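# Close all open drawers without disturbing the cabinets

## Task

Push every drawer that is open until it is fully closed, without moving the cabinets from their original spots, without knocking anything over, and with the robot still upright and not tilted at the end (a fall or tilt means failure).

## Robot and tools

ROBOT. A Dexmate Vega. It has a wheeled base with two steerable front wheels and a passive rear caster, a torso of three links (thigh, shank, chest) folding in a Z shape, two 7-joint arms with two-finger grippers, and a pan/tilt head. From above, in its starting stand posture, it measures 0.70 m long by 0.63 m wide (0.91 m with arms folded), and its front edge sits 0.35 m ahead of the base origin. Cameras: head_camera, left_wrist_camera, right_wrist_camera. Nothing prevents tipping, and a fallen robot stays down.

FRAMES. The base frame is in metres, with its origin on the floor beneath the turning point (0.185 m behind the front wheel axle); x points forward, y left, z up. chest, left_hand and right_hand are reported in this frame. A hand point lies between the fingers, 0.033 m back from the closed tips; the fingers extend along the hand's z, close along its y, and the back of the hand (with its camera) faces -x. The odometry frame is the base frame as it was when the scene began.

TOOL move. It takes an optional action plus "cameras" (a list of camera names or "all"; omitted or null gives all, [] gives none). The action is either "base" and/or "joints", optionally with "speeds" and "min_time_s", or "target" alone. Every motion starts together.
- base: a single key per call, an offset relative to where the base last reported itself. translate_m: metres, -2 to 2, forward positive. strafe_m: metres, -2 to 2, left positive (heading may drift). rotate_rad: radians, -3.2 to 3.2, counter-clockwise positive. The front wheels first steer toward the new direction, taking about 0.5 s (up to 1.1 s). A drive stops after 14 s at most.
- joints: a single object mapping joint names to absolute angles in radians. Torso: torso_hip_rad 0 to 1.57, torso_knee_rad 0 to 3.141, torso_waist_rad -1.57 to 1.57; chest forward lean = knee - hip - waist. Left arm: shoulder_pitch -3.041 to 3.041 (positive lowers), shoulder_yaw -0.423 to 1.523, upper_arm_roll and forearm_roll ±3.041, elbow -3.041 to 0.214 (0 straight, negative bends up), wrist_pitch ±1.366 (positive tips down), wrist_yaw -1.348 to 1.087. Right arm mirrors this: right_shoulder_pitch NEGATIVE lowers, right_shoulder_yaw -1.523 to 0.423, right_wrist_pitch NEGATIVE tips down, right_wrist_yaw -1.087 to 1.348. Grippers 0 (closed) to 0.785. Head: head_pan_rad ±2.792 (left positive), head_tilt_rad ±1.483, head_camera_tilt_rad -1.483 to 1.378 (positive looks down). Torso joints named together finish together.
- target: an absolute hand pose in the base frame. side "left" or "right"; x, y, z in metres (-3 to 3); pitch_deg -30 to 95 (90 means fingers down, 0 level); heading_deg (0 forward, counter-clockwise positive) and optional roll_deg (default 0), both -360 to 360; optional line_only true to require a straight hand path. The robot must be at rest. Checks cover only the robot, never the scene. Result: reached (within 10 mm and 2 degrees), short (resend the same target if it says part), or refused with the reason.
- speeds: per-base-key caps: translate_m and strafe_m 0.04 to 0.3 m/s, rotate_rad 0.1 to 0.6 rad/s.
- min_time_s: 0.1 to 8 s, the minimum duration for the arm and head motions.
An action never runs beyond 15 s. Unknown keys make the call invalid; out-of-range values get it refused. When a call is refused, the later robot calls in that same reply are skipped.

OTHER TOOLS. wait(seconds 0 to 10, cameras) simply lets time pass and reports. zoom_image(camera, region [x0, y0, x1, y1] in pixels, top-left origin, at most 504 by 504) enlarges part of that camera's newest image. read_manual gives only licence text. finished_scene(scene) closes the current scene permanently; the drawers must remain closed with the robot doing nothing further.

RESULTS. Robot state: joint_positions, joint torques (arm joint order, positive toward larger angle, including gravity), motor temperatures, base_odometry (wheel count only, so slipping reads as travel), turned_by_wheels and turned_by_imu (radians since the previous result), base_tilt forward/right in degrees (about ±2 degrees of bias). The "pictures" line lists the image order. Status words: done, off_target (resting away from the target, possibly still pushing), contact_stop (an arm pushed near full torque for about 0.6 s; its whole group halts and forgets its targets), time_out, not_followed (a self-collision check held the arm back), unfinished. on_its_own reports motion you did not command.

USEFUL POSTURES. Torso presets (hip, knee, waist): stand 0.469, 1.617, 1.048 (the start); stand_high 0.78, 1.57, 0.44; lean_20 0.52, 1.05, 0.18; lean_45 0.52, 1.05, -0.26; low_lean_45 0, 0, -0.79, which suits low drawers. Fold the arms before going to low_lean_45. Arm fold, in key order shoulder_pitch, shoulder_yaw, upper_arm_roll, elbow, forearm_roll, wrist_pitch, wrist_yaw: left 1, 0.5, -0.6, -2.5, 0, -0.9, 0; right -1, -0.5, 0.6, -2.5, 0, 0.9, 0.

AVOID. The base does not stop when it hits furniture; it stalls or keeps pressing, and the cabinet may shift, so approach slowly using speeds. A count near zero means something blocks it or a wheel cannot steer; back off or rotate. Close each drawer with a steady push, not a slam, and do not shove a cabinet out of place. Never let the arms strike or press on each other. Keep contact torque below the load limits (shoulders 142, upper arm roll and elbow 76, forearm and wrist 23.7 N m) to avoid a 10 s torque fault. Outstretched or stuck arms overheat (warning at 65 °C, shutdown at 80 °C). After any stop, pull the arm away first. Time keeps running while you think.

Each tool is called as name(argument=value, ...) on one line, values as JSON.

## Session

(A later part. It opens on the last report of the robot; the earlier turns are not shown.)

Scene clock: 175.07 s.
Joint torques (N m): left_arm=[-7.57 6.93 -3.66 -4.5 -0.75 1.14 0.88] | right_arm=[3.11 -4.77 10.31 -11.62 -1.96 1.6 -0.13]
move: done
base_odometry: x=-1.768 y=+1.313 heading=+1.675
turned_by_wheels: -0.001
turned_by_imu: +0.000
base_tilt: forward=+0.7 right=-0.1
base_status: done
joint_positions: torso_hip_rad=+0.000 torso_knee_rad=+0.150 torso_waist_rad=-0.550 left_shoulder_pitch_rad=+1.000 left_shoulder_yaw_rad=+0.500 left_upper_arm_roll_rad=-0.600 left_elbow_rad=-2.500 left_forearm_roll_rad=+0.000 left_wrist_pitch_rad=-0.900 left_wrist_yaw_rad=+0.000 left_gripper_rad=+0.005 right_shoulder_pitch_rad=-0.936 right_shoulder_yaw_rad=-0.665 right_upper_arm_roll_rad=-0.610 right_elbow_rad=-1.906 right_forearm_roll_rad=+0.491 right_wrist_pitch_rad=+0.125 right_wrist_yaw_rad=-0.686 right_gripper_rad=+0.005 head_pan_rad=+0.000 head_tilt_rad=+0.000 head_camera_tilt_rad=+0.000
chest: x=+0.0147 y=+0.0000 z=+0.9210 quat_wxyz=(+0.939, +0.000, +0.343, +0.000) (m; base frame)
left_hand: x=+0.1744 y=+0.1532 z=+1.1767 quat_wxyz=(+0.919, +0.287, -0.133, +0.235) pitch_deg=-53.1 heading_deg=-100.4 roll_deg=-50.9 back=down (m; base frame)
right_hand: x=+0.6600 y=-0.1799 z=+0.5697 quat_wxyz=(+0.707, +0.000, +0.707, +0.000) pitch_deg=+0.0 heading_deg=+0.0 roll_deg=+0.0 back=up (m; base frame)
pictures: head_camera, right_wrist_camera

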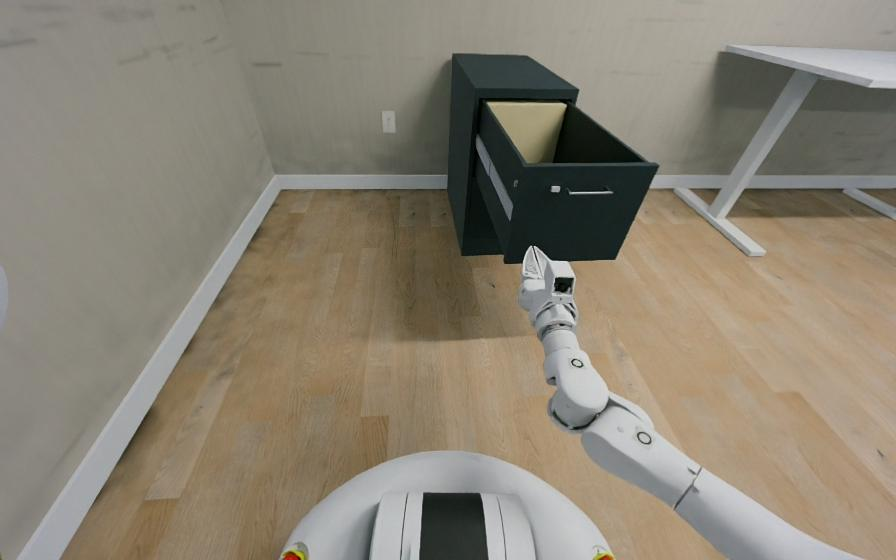

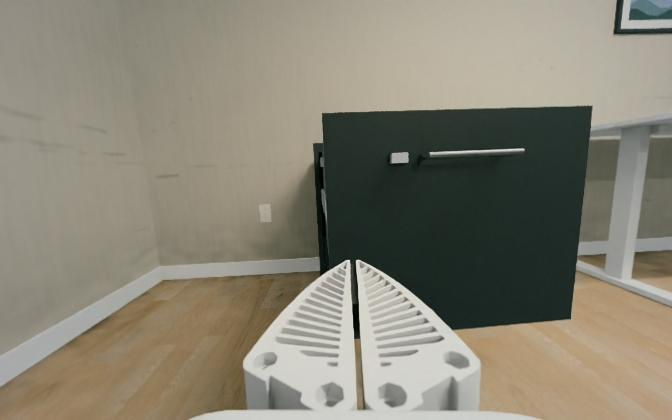

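move(base={"strafe_m":-0.15}, cameras=[])

move(base={"translate_m":0.3}, speeds={"translate_m":0.1}, cameras=["head_camera","right_wrist_camera"])

move(base={"translate_m":0.28}, speeds={"translate_m":0.12}, cameras=["head_camera","right_wrist_camera"])

Scene clock: 185.37 s.
move: done
turned_by_wheels: -0.001
turned_by_imu: -0.003
base_status: done
pictures: none

Scene clock: 189.70 s.
move: done
turned_by_wheels: +0.001
turned_by_imu: +0.003
base_status: done
pictures: head_camera, right_wrist_camera

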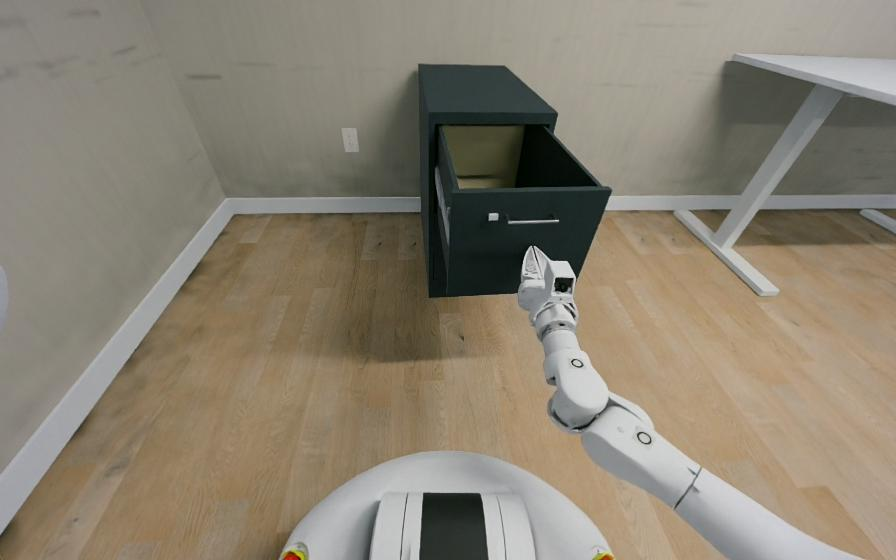

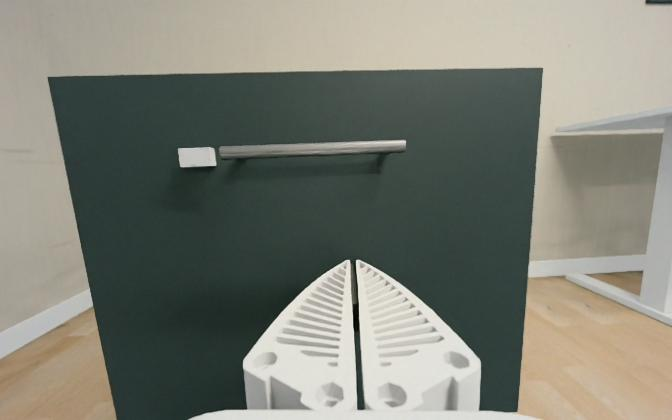

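Scene clock: 192.87 s.
Joint torques (N m): left_arm=[-7.89 7.32 -6.76 -4.9 -0.76 0.63 0.56] | right_arm=[10.03 -3.43 9.52 -10.49 -1.78 2.3 -0.18]
move: done
base_odometry: x=-1.682 y=+1.905 heading=+1.675
turned_by_wheels: +0.001
turned_by_imu: +0.002
base_tilt: forward=+0.7 right=-0.1
base_status: done
joint_positions: torso_hip_rad=+0.000 torso_knee_rad=+0.150 torso_waist_rad=-0.550 left_shoulder_pitch_rad=+1.000 left_shoulder_yaw_rad=+0.500 left_upper_arm_roll_rad=-0.600 left_elbow_rad=-2.500 left_forearm_roll_rad=+0.000 left_wrist_pitch_rad=-0.900 left_wrist_yaw_rad=+0.000 left_gripper_rad=+0.005 right_shoulder_pitch_rad=-0.936 right_shoulder_yaw_rad=-0.665 right_upper_arm_roll_rad=-0.610 right_elbow_rad=-1.906 right_forearm_roll_rad=+0.491 right_wrist_pitch_rad=+0.125 right_wrist_yaw_rad=-0.686 right_gripper_rad=+0.005 head_pan_rad=+0.000 head_tilt_rad=+0.000 head_camera_tilt_rad=+0.000
chest: x=+0.0147 y=+0.0000 z=+0.9210 quat_wxyz=(+0.939, +0.000, +0.343, +0.000) (m; base frame)
left_hand: x=+0.1743 y=+0.1532 z=+1.1767 quat_wxyz=(+0.919, +0.287, -0.133, +0.235) pitch_deg=-53.1 heading_deg=-100.4 roll_deg=-50.8 back=down (m; base frame)
right_hand: x=+0.6599 y=-0.1799 z=+0.5695 quat_wxyz=(+0.707, +0.000, +0.707, +0.000) pitch_deg=+0.0 heading_deg=+0.0 roll_deg=+0.0 back=up (m; base frame)
pictures: head_camera, right_wrist_camera

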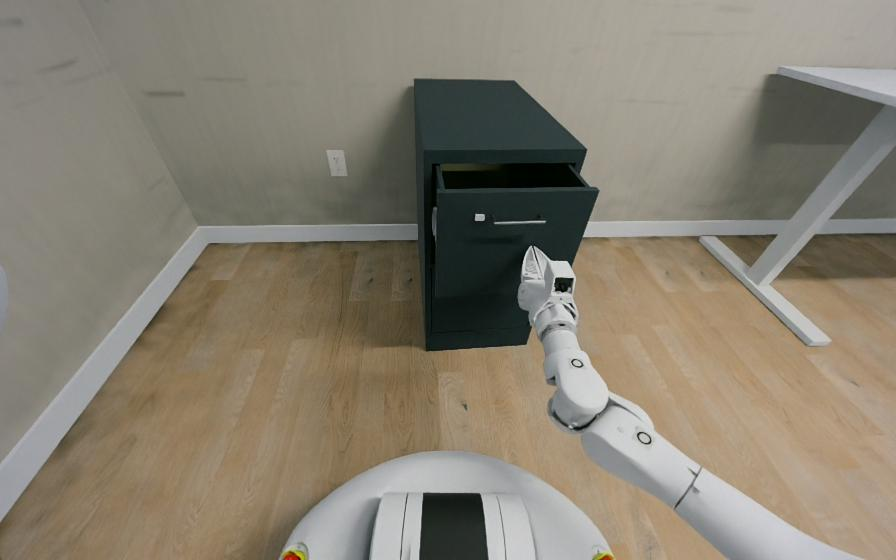

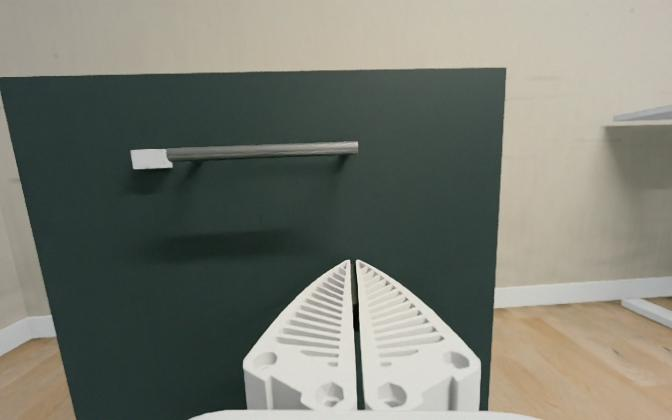

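move(base={"translate_m":0.12}, speeds={"translate_m":0.08}, cameras=["head_camera","right_wrist_camera"])

Scene clock: 198.07 s.
Joint torques (N m): left_arm=[-6.22 4.15 -6.9 -6.08 -0.68 0.15 0.99] | right_arm=[10.52 -3.09 9.72 -10.06 -1.77 2.25 -0.1]
move: done
base_odometry: x=-1.695 y=+2.025 heading=+1.676
turned_by_wheels: +0.001
turned_by_imu: +0.002
base_tilt: forward=+0.7 right=-0.1
base_status: done
joint_positions: torso_hip_rad=+0.000 torso_knee_rad=+0.150 torso_waist_rad=-0.550 left_shoulder_pitch_rad=+1.000 left_shoulder_yaw_rad=+0.500 left_upper_arm_roll_rad=-0.600 left_elbow_rad=-2.500 left_forearm_roll_rad=+0.000 left_wrist_pitch_rad=-0.900 left_wrist_yaw_rad=+0.000 left_gripper_rad=+0.005 right_shoulder_pitch_rad=-0.936 right_shoulder_yaw_rad=-0.665 right_upper_arm_roll_rad=-0.610 right_elbow_rad=-1.906 right_forearm_roll_rad=+0.491 right_wrist_pitch_rad=+0.125 right_wrist_yaw_rad=-0.686 right_gripper_rad=+0.005 head_pan_rad=+0.000 head_tilt_rad=+0.000 head_camera_tilt_rad=+0.000
chest: x=+0.0147 y=+0.0000 z=+0.9210 quat_wxyz=(+0.939, +0.000, +0.343, +0.000) (m; base frame)
left_hand: x=+0.1743 y=+0.1532 z=+1.1767 quat_wxyz=(+0.919, +0.287, -0.133, +0.235) pitch_deg=-53.1 heading_deg=-100.4 roll_deg=-50.8 back=down (m; base frame)
right_hand: x=+0.6599 y=-0.1799 z=+0.5695 quat_wxyz=(+0.707, +0.000, +0.707, +0.000) pitch_deg=+0.0 heading_deg=+0.0 roll_deg=+0.0 back=up (m; base frame)
pictures: head_camera, right_wrist_camera

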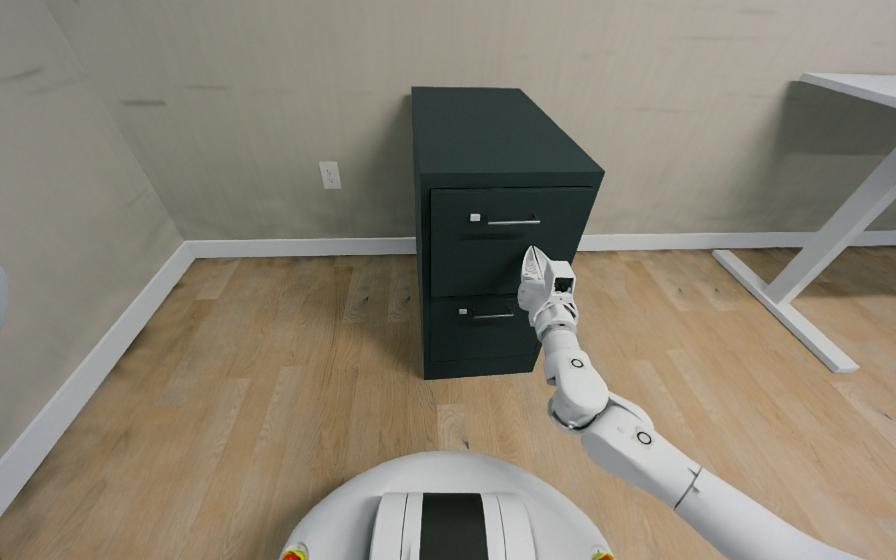

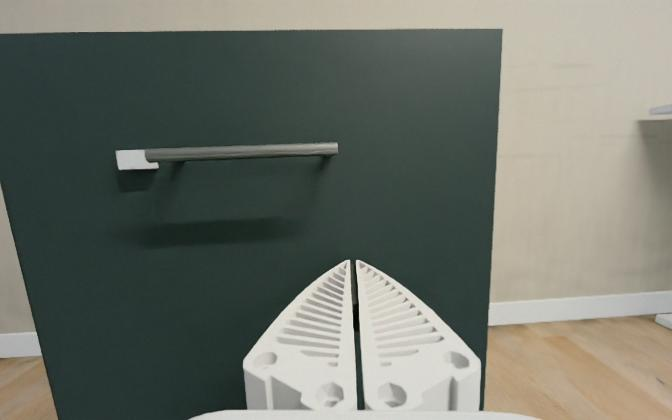

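move(base={"translate_m":0.04}, speeds={"translate_m":0.06}, cameras=["head_camera","right_wrist_camera"])

Scene clock: 201.77 s.
Joint torques (N m): left_arm=[-9.21 7.25 -5.76 -3.43 -0.76 1.31 1.15] | right_arm=[19.55 -1.3 14.16 -9.71 -1.73 2.65 2.99]
move: done
base_odometry: x=-1.700 y=+2.064 heading=+1.676
turned_by_wheels: +0.000
turned_by_imu: +0.000
base_tilt: forward=+0.6 right=+0.0
base_status: done
joint_positions: torso_hip_rad=+0.000 torso_knee_rad=+0.150 torso_waist_rad=-0.550 left_shoulder_pitch_rad=+1.000 left_shoulder_yaw_rad=+0.500 left_upper_arm_roll_rad=-0.600 left_elbow_rad=-2.500 left_forearm_roll_rad=+0.000 left_wrist_pitch_rad=-0.900 left_wrist_yaw_rad=+0.000 left_gripper_rad=+0.005 right_shoulder_pitch_rad=-0.937 right_shoulder_yaw_rad=-0.665 right_upper_arm_roll_rad=-0.611 right_elbow_rad=-1.906 right_forearm_roll_rad=+0.491 right_wrist_pitch_rad=+0.125 right_wrist_yaw_rad=-0.687 right_gripper_rad=+0.005 head_pan_rad=+0.000 head_tilt_rad=+0.000 head_camera_tilt_rad=+0.000
chest: x=+0.0146 y=+0.0000 z=+0.9210 quat_wxyz=(+0.939, +0.000, +0.343, +0.000) (m; base frame)
left_hand: x=+0.1742 y=+0.1532 z=+1.1767 quat_wxyz=(+0.919, +0.287, -0.133, +0.235) pitch_deg=-53.1 heading_deg=-100.4 roll_deg=-50.8 back=down (m; base frame)
right_hand: x=+0.6596 y=-0.1799 z=+0.5691 quat_wxyz=(+0.707, +0.000, +0.708, +0.000) pitch_deg=+0.1 heading_deg=+0.0 roll_deg=+0.0 back=up (m; base frame)
pictures: head_camera, right_wrist_camera

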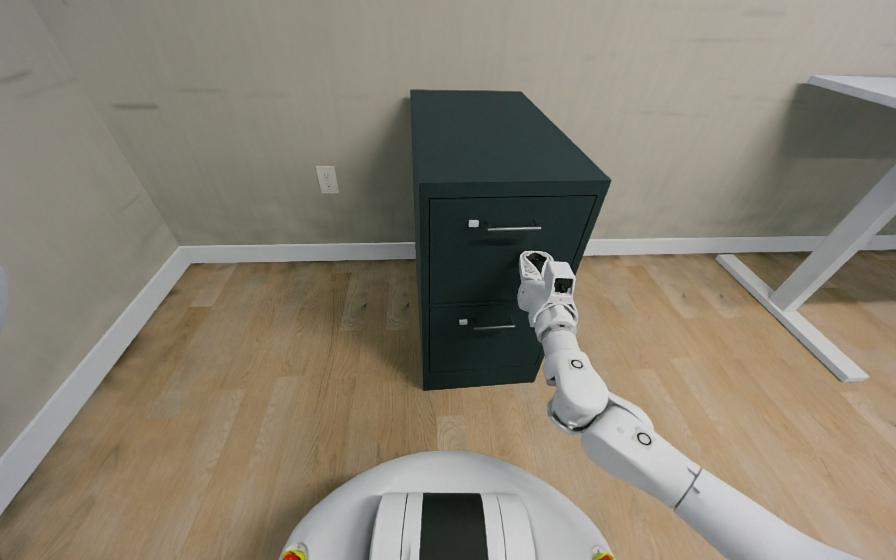

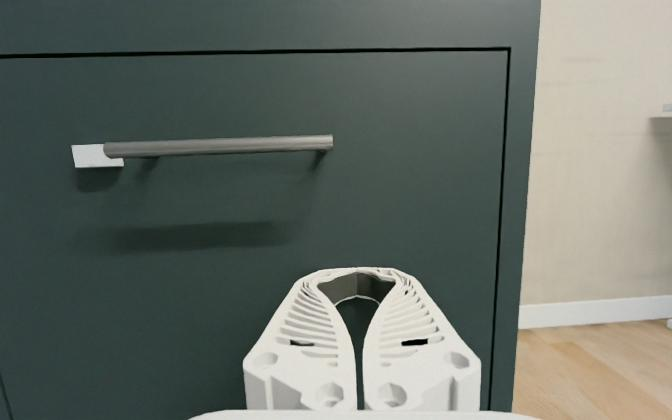

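move(base={"translate_m":-1.1}, cameras=["head_camera"])

move(base={"strafe_m":-1.3}, joints={"head_camera_tilt_rad":-0.4}, cameras=[])

move(base={"rotate_rad":1.57}, cameras=["head_camera"])

Scene clock: 222.57 s.
move: done
turned_by_wheels: +0.001
turned_by_imu: +0.002
base_status: done
pictures: head_camera

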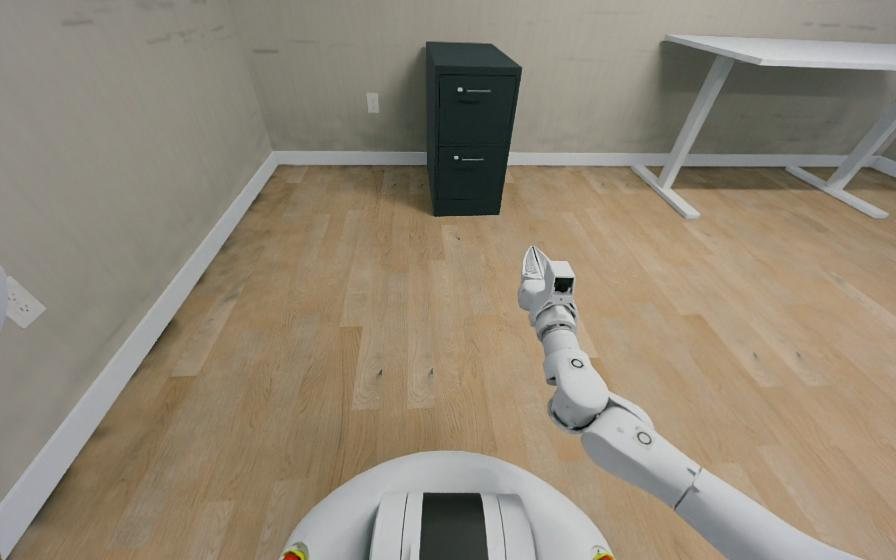

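Scene clock: 229.07 s.
move: done
turned_by_wheels: -0.010
turned_by_imu: +0.002
base_status: done
joint_status: all done
pictures: none

Scene clock: 233.30 s.
Joint torques (N m): left_arm=[-7.77 6.98 -7.03 -4.36 -0.78 1.05 1.06] | right_arm=[15.64 -2.1 10.14 -9.03 -1.68 2.09 0.17]
move: done
base_odometry: x=-0.286 y=+1.104 heading=-3.044
turned_by_wheels: +1.572
turned_by_imu: +1.543
base_tilt: forward=+0.7 right=+0.0
base_status: done
joint_positions: torso_hip_rad=+0.000 torso_knee_rad=+0.150 torso_waist_rad=-0.550 left_shoulder_pitch_rad=+1.000 left_shoulder_yaw_rad=+0.500 left_upper_arm_roll_rad=-0.600 left_elbow_rad=-2.500 left_forearm_roll_rad=+0.000 left_wrist_pitch_rad=-0.900 left_wrist_yaw_rad=+0.000 left_gripper_rad=+0.005 right_shoulder_pitch_rad=-0.936 right_shoulder_yaw_rad=-0.665 right_upper_arm_roll_rad=-0.610 right_elbow_rad=-1.906 right_forearm_roll_rad=+0.491 right_wrist_pitch_rad=+0.125 right_wrist_yaw_rad=-0.686 right_gripper_rad=+0.005 head_pan_rad=+0.000 head_tilt_rad=+0.000 head_camera_tilt_rad=-0.400
chest: x=+0.0147 y=+0.0000 z=+0.9210 quat_wxyz=(+0.939, +0.000, +0.343, +0.000) (m; base frame)
left_hand: x=+0.1743 y=+0.1532 z=+1.1767 quat_wxyz=(+0.919, +0.287, -0.133, +0.235) pitch_deg=-53.1 heading_deg=-100.4 roll_deg=-50.8 back=down (m; base frame)
right_hand: x=+0.6598 y=-0.1799 z=+0.5694 quat_wxyz=(+0.707, +0.000, +0.707, +0.000) pitch_deg=+0.1 heading_deg=+0.0 roll_deg=+0.0 back=up (m; base frame)
pictures: head_camera

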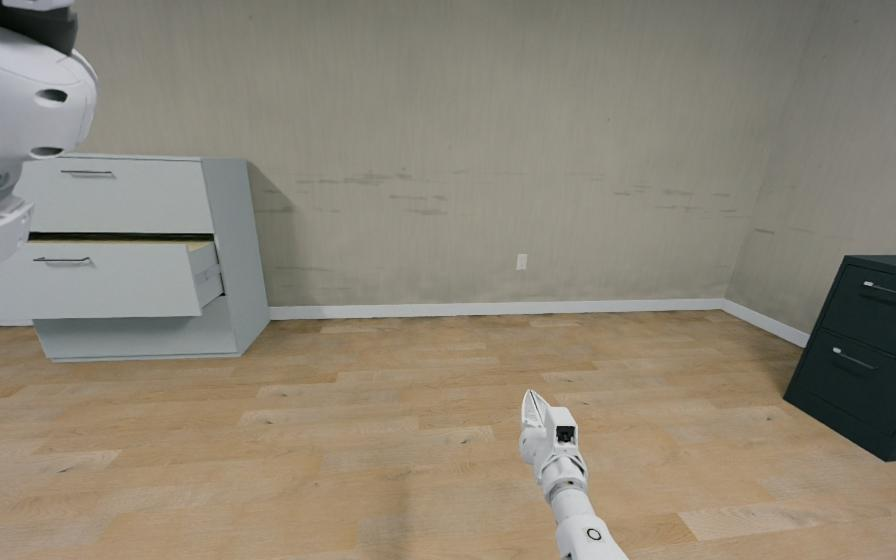

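move(base={"rotate_rad":0.05}, cameras=[])

move(base={"strafe_m":1.2}, joints={"head_pan_rad":0.6}, cameras=["head_camera"])

Scene clock: 244.07 s.
move: done
turned_by_wheels: +0.050
turned_by_imu: +0.049
base_status: done
pictures: none

Scene clock: 250.00 s.
Joint torques (N m): left_arm=[-5.29 7.96 -6.86 -3.97 -0.68 2.2 1.05] | right_arm=[14.87 -2.35 10.02 -9.76 -1.66 2.25 0.23]
move: done
base_odometry: x=-0.097 y=-0.077 heading=-2.978
turned_by_wheels: +0.017
turned_by_imu: +0.008
base_tilt: forward=+0.7 right=-0.1
base_status: done
joint_positions: torso_hip_rad=+0.000 torso_knee_rad=+0.150 torso_waist_rad=-0.550 left_shoulder_pitch_rad=+1.000 left_shoulder_yaw_rad=+0.500 left_upper_arm_roll_rad=-0.600 left_elbow_rad=-2.500 left_forearm_roll_rad=+0.000 left_wrist_pitch_rad=-0.900 left_wrist_yaw_rad=+0.000 left_gripper_rad=+0.005 right_shoulder_pitch_rad=-0.936 right_shoulder_yaw_rad=-0.665 right_upper_arm_roll_rad=-0.610 right_elbow_rad=-1.906 right_forearm_roll_rad=+0.491 right_wrist_pitch_rad=+0.125 right_wrist_yaw_rad=-0.686 right_gripper_rad=+0.005 head_pan_rad=+0.600 head_tilt_rad=+0.000 head_camera_tilt_rad=-0.400
joint_status: all done
chest: x=+0.0147 y=+0.0000 z=+0.9210 quat_wxyz=(+0.939, +0.000, +0.343, +0.000) (m; base frame)
left_hand: x=+0.1743 y=+0.1532 z=+1.1767 quat_wxyz=(+0.919, +0.287, -0.133, +0.235) pitch_deg=-53.1 heading_deg=-100.4 roll_deg=-50.8 back=down (m; base frame)
right_hand: x=+0.6598 y=-0.1799 z=+0.5694 quat_wxyz=(+0.707, +0.000, +0.707, +0.000) pitch_deg=+0.1 heading_deg=+0.0 roll_deg=+0.0 back=up (m; base frame)
pictures: head_camera

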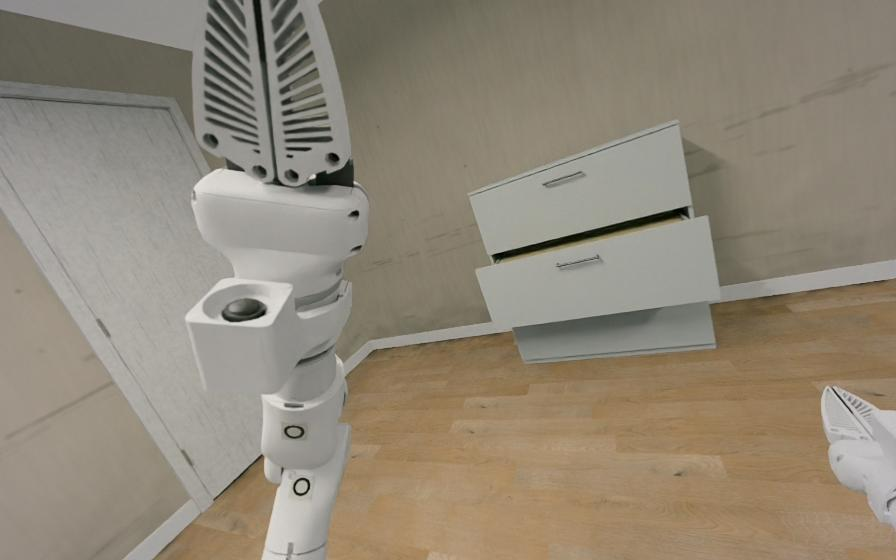

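move(base={"strafe_m":0.7}, joints={"head_pan_rad":0,"head_camera_tilt_rad":-0.2}, cameras=["head_camera","right_wrist_camera"])

Scene clock: 258.80 s.
Joint torques (N m): left_arm=[-4.76 4.52 -6.09 -3.36 -0.54 1.87 1.24] | right_arm=[14.65 -2.34 9.29 -10.23 -1.69 2.13 0.01]
move: done
base_odometry: x=+0.023 y=-0.765 heading=-2.968
turned_by_wheels: +0.010
turned_by_imu: +0.005
base_tilt: forward=+0.6 right=-0.1
base_status: done
joint_positions: torso_hip_rad=+0.000 torso_knee_rad=+0.150 torso_waist_rad=-0.550 left_shoulder_pitch_rad=+1.000 left_shoulder_yaw_rad=+0.500 left_upper_arm_roll_rad=-0.600 left_elbow_rad=-2.500 left_forearm_roll_rad=+0.000 left_wrist_pitch_rad=-0.900 left_wrist_yaw_rad=+0.000 left_gripper_rad=+0.005 right_shoulder_pitch_rad=-0.936 right_shoulder_yaw_rad=-0.665 right_upper_arm_roll_rad=-0.610 right_elbow_rad=-1.906 right_forearm_roll_rad=+0.491 right_wrist_pitch_rad=+0.125 right_wrist_yaw_rad=-0.686 right_gripper_rad=+0.005 head_pan_rad=+0.000 head_tilt_rad=+0.000 head_camera_tilt_rad=-0.200
joint_status: all done
chest: x=+0.0147 y=+0.0000 z=+0.9210 quat_wxyz=(+0.939, +0.000, +0.343, +0.000) (m; base frame)
left_hand: x=+0.1743 y=+0.1532 z=+1.1767 quat_wxyz=(+0.919, +0.287, -0.133, +0.235) pitch_deg=-53.1 heading_deg=-100.4 roll_deg=-50.8 back=down (m; base frame)
right_hand: x=+0.6598 y=-0.1799 z=+0.5694 quat_wxyz=(+0.707, +0.000, +0.707, +0.000) pitch_deg=+0.1 heading_deg=+0.0 roll_deg=+0.0 back=up (m; base frame)
pictures: head_camera, right_wrist_camera

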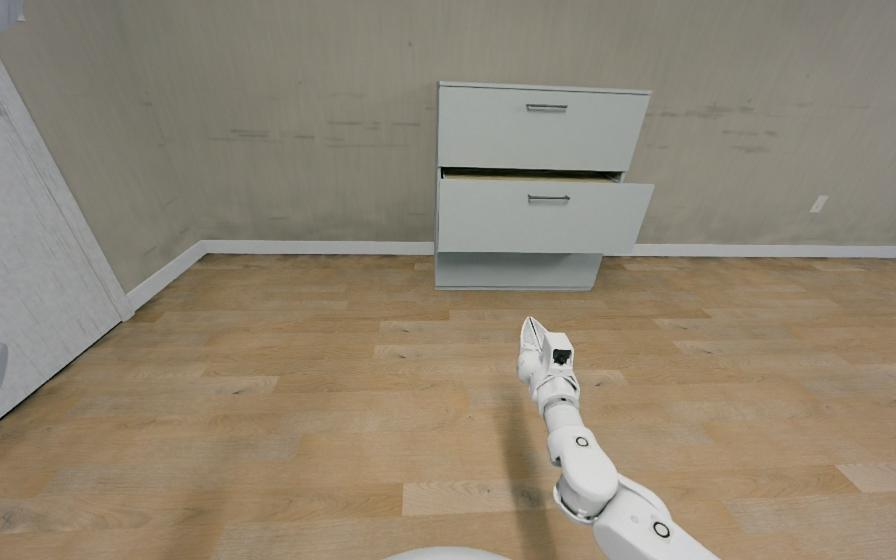

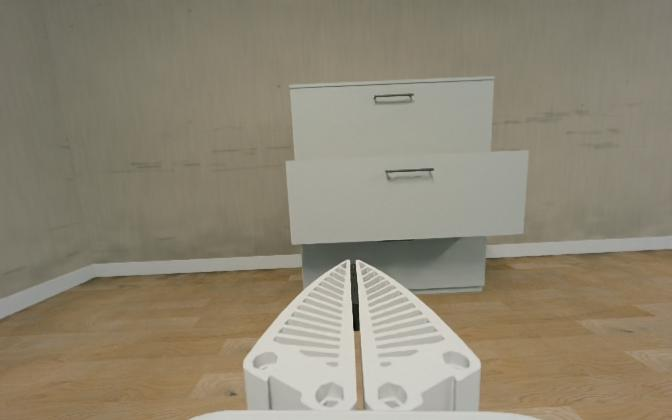

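move(base={"rotate_rad":-0.025}, joints={"head_camera_tilt_rad":0}, cameras=[])

move(base={"strafe_m":-0.2}, cameras=[])

move(target={"side":"right","x":0.66,"y":-0.18,"z":0.52,"pitch_deg":0,"heading_deg":0}, cameras=[])

move(base={"translate_m":0.7}, speeds={"translate_m":0.25}, cameras=["head_camera","right_wrist_camera"])

Scene clock: 273.03 s.
move: done
turned_by_wheels: -0.025
turned_by_imu: -0.024
base_status: done
joint_status: all done
pictures: none

Scene clock: 275.70 s.
move: done
turned_by_wheels: -0.003
turned_by_imu: -0.001
base_status: done
pictures: none

Scene clock: 278.13 s.
move: done
turned_by_wheels: +0.000
turned_by_imu: +0.000
right_hand_status: reached (straight line, planned for 1.0 s): 1 mm and 0.1 deg off.
pictures: none

Scene clock: 282.77 s.
Joint torques (N m): left_arm=[-6.47 8.86 -7.16 -3.5 -1.09 0.95 0.68] | right_arm=[16.28 -0.15 2.19 -6.8 -1.76 2.59 0.21]
move: done
base_odometry: x=-0.699 y=-0.674 heading=-2.995
turned_by_wheels: +0.001
turned_by_imu: +0.003
base_tilt: forward=+0.6 right=-0.1
base_status: done
joint_positions: torso_hip_rad=+0.000 torso_knee_rad=+0.150 torso_waist_rad=-0.550 left_shoulder_pitch_rad=+1.000 left_shoulder_yaw_rad=+0.500 left_upper_arm_roll_rad=-0.600 left_elbow_rad=-2.500 left_forearm_roll_rad=+0.000 left_wrist_pitch_rad=-0.900 left_wrist_yaw_rad=+0.000 left_gripper_rad=+0.005 right_shoulder_pitch_rad=-0.919 right_shoulder_yaw_rad=-0.591 right_upper_arm_roll_rad=-0.656 right_elbow_rad=-1.696 right_forearm_roll_rad=+0.442 right_wrist_pitch_rad=+0.275 right_wrist_yaw_rad=-0.637 right_gripper_rad=+0.005 head_pan_rad=+0.000 head_tilt_rad=+0.000 head_camera_tilt_rad=+0.000
chest: x=+0.0147 y=+0.0000 z=+0.9210 quat_wxyz=(+0.939, +0.000, +0.343, +0.000) (m; base frame)
left_hand: x=+0.1743 y=+0.1532 z=+1.1767 quat_wxyz=(+0.919, +0.287, -0.133, +0.235) pitch_deg=-53.1 heading_deg=-100.4 roll_deg=-50.8 back=down (m; base frame)
right_hand: x=+0.6599 y=-0.1802 z=+0.5196 quat_wxyz=(+0.707, +0.000, +0.707, +0.000) pitch_deg=+0.0 heading_deg=+0.0 roll_deg=+0.0 back=up (m; base frame)
pictures: head_camera, right_wrist_camera

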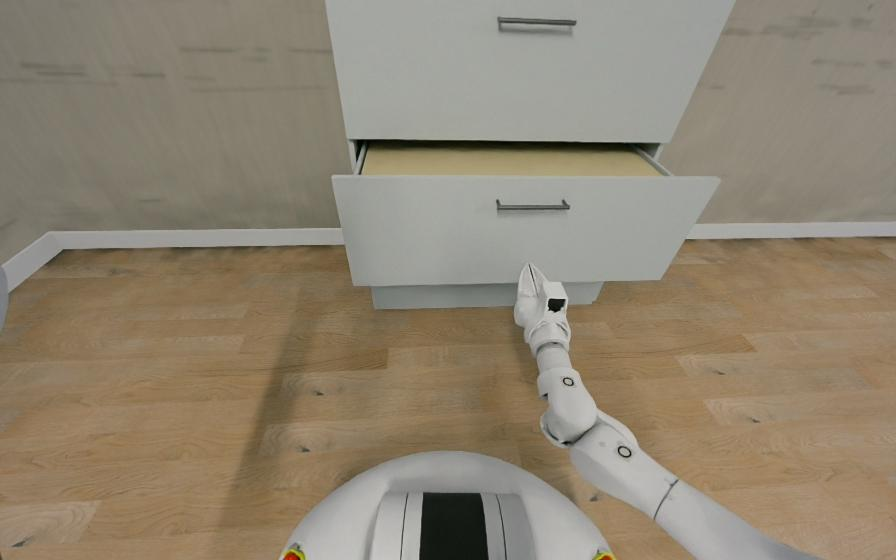

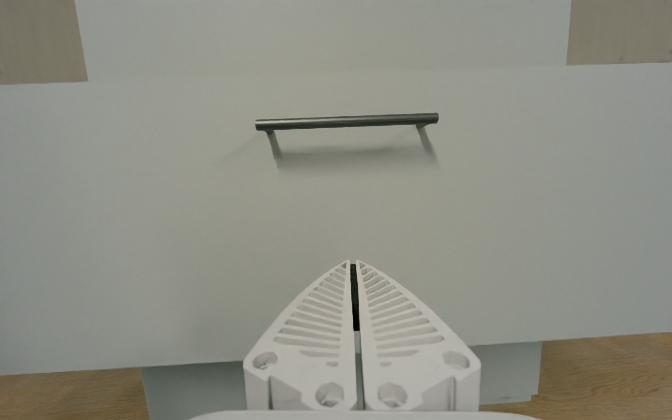

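move(base={"translate_m":0.27}, speeds={"translate_m":0.1}, cameras=["head_camera","right_wrist_camera"])

Scene clock: 289.57 s.
Joint torques (N m): left_arm=[-5.79 5.51 -6.82 -4.13 -1.23 1.8 1.06] | right_arm=[15.43 -0.26 9.56 -6.78 -1.09 3.06 -0.16]
move: done
base_odometry: x=-0.966 y=-0.714 heading=-2.994
turned_by_wheels: +0.001
turned_by_imu: +0.002
base_tilt: forward=+0.7 right=-0.1
base_status: done
joint_positions: torso_hip_rad=+0.000 torso_knee_rad=+0.150 torso_waist_rad=-0.550 left_shoulder_pitch_rad=+1.000 left_shoulder_yaw_rad=+0.500 left_upper_arm_roll_rad=-0.600 left_elbow_rad=-2.500 left_forearm_roll_rad=+0.000 left_wrist_pitch_rad=-0.900 left_wrist_yaw_rad=+0.000 left_gripper_rad=+0.005 right_shoulder_pitch_rad=-0.919 right_shoulder_yaw_rad=-0.591 right_upper_arm_roll_rad=-0.657 right_elbow_rad=-1.696 right_forearm_roll_rad=+0.442 right_wrist_pitch_rad=+0.275 right_wrist_yaw_rad=-0.637 right_gripper_rad=+0.005 head_pan_rad=+0.000 head_tilt_rad=+0.000 head_camera_tilt_rad=+0.000
chest: x=+0.0147 y=+0.0000 z=+0.9210 quat_wxyz=(+0.939, +0.000, +0.343, +0.000) (m; base frame)
left_hand: x=+0.1743 y=+0.1532 z=+1.1767 quat_wxyz=(+0.919, +0.287, -0.133, +0.235) pitch_deg=-53.1 heading_deg=-100.4 roll_deg=-50.8 back=down (m; base frame)
right_hand: x=+0.6597 y=-0.1798 z=+0.5195 quat_wxyz=(+0.707, +0.000, +0.707, +0.000) pitch_deg=+0.1 heading_deg=+0.0 roll_deg=+0.0 back=up (m; base frame)
pictures: head_camera, right_wrist_camera

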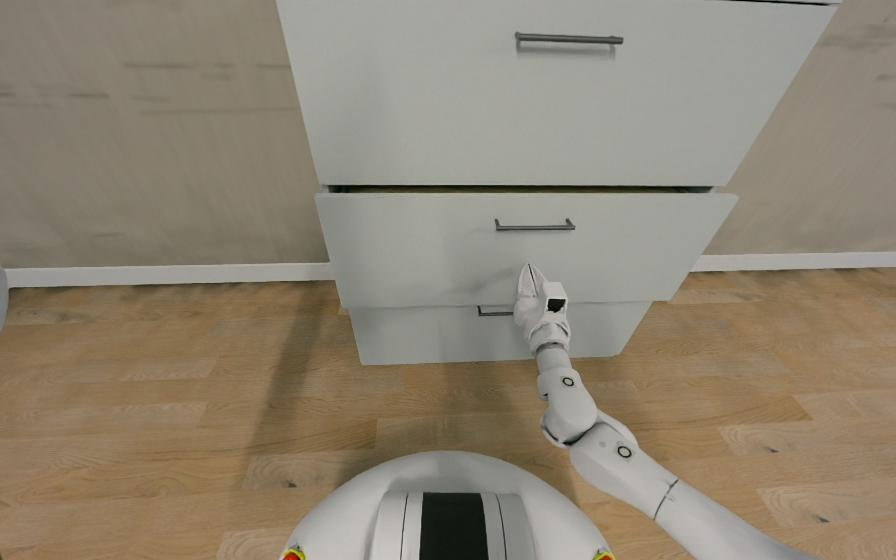

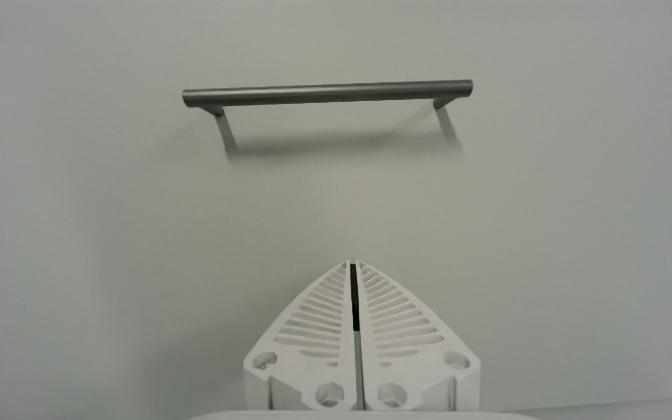

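move(base={"translate_m":0.11}, speeds={"translate_m":0.07}, cameras=["head_camera","right_wrist_camera"])

Scene clock: 298.23 s.
Joint torques (N m): left_arm=[-7.64 5.9 -5.35 -4.11 -1.25 1.65 1.07] | right_arm=[63.55 1.94 42.05 -8.7 0.54 -0.44 6.03]
move: time_out
base_odometry: x=-1.073 y=-0.731 heading=-2.998
turned_by_wheels: -0.004
turned_by_imu: -0.006
base_tilt: forward=+0.6 right=-0.1
base_status: translate_m time_out (by the wheels' count: +0.109 of +0.110)
joint_positions: torso_hip_rad=+0.000 torso_knee_rad=+0.150 torso_waist_rad=-0.550 left_shoulder_pitch_rad=+1.000 left_shoulder_yaw_rad=+0.500 left_upper_arm_roll_rad=-0.600 left_elbow_rad=-2.500 left_forearm_roll_rad=+0.000 left_wrist_pitch_rad=-0.900 left_wrist_yaw_rad=+0.000 left_gripper_rad=+0.005 right_shoulder_pitch_rad=-0.922 right_shoulder_yaw_rad=-0.591 right_upper_arm_roll_rad=-0.660 right_elbow_rad=-1.696 right_forearm_roll_rad=+0.441 right_wrist_pitch_rad=+0.275 right_wrist_yaw_rad=-0.638 right_gripper_rad=+0.005 head_pan_rad=+0.000 head_tilt_rad=+0.000 head_camera_tilt_rad=+0.000
chest: x=+0.0142 y=+0.0000 z=+0.9210 quat_wxyz=(+0.939, +0.000, +0.343, +0.000) (m; base frame)
left_hand: x=+0.1736 y=+0.1532 z=+1.1769 quat_wxyz=(+0.919, +0.287, -0.133, +0.236) pitch_deg=-53.1 heading_deg=-100.5 roll_deg=-50.8 back=down (m; base frame)
right_hand: x=+0.6578 y=-0.1789 z=+0.5176 quat_wxyz=(+0.706, +0.000, +0.708, +0.000) pitch_deg=+0.2 heading_deg=+0.1 roll_deg=+0.0 back=up (m; base frame)
pictures: head_camera, right_wrist_camera

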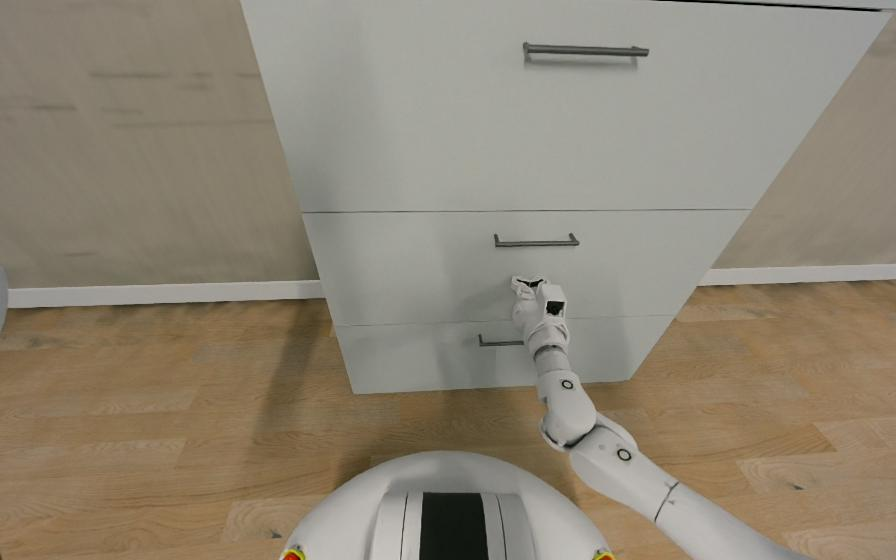

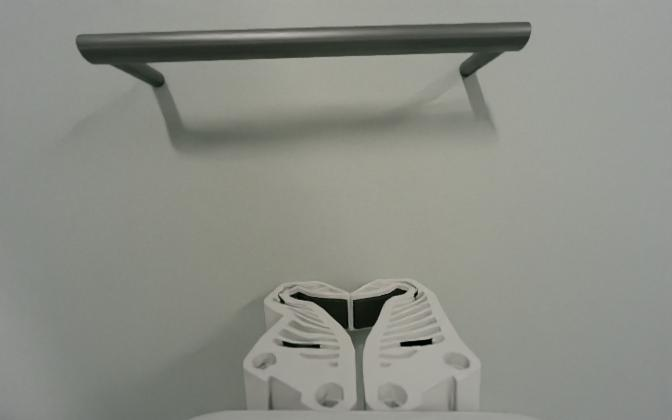

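Firmly closed. Back off and verify.

move(base={"translate_m":-0.4}, speeds={"translate_m":0.2}, cameras=["head_camera","right_wrist_camera"])

Scene clock: 304.80 s.
Joint torques (N m): left_arm=[-6.16 6.93 -5.17 -4.14 -0.85 0.85 0.52] | right_arm=[15.8 -1.31 9.61 -8.88 -1.21 1.61 0.31]
move: done
base_odometry: x=-0.678 y=-0.673 heading=-2.999
turned_by_wheels: +0.000
turned_by_imu: +0.001
base_tilt: forward=+0.6 right=+0.0
base_status: done
joint_positions: torso_hip_rad=+0.000 torso_knee_rad=+0.150 torso_waist_rad=-0.550 left_shoulder_pitch_rad=+1.000 left_shoulder_yaw_rad=+0.500 left_upper_arm_roll_rad=-0.600 left_elbow_rad=-2.500 left_forearm_roll_rad=+0.000 left_wrist_pitch_rad=-0.900 left_wrist_yaw_rad=+0.000 left_gripper_rad=+0.005 right_shoulder_pitch_rad=-0.919 right_shoulder_yaw_rad=-0.591 right_upper_arm_roll_rad=-0.657 right_elbow_rad=-1.696 right_forearm_roll_rad=+0.442 right_wrist_pitch_rad=+0.275 right_wrist_yaw_rad=-0.637 right_gripper_rad=+0.005 head_pan_rad=+0.000 head_tilt_rad=+0.000 head_camera_tilt_rad=+0.000
chest: x=+0.0147 y=+0.0000 z=+0.9210 quat_wxyz=(+0.939, +0.000, +0.343, +0.000) (m; base frame)
left_hand: x=+0.1743 y=+0.1532 z=+1.1768 quat_wxyz=(+0.919, +0.287, -0.133, +0.235) pitch_deg=-53.1 heading_deg=-100.4 roll_deg=-50.8 back=down (m; base frame)
right_hand: x=+0.6597 y=-0.1799 z=+0.5194 quat_wxyz=(+0.707, +0.000, +0.707, +0.000) pitch_deg=+0.1 heading_deg=+0.0 roll_deg=+0.0 back=up (m; base frame)
pictures: head_camera, right_wrist_camera

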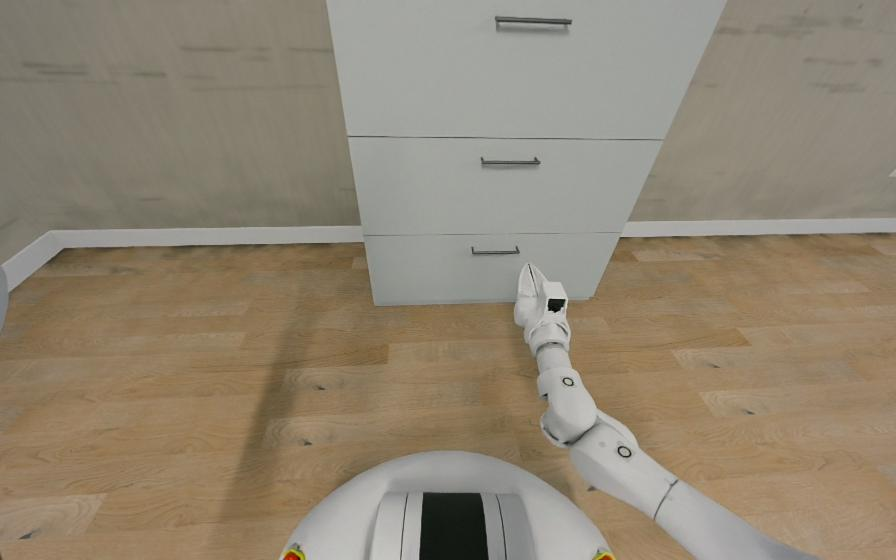

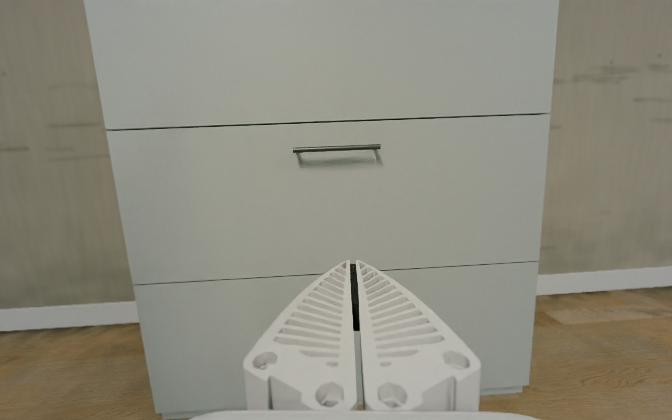

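finished_scene(scene=3)

The scene is finished: the task was done.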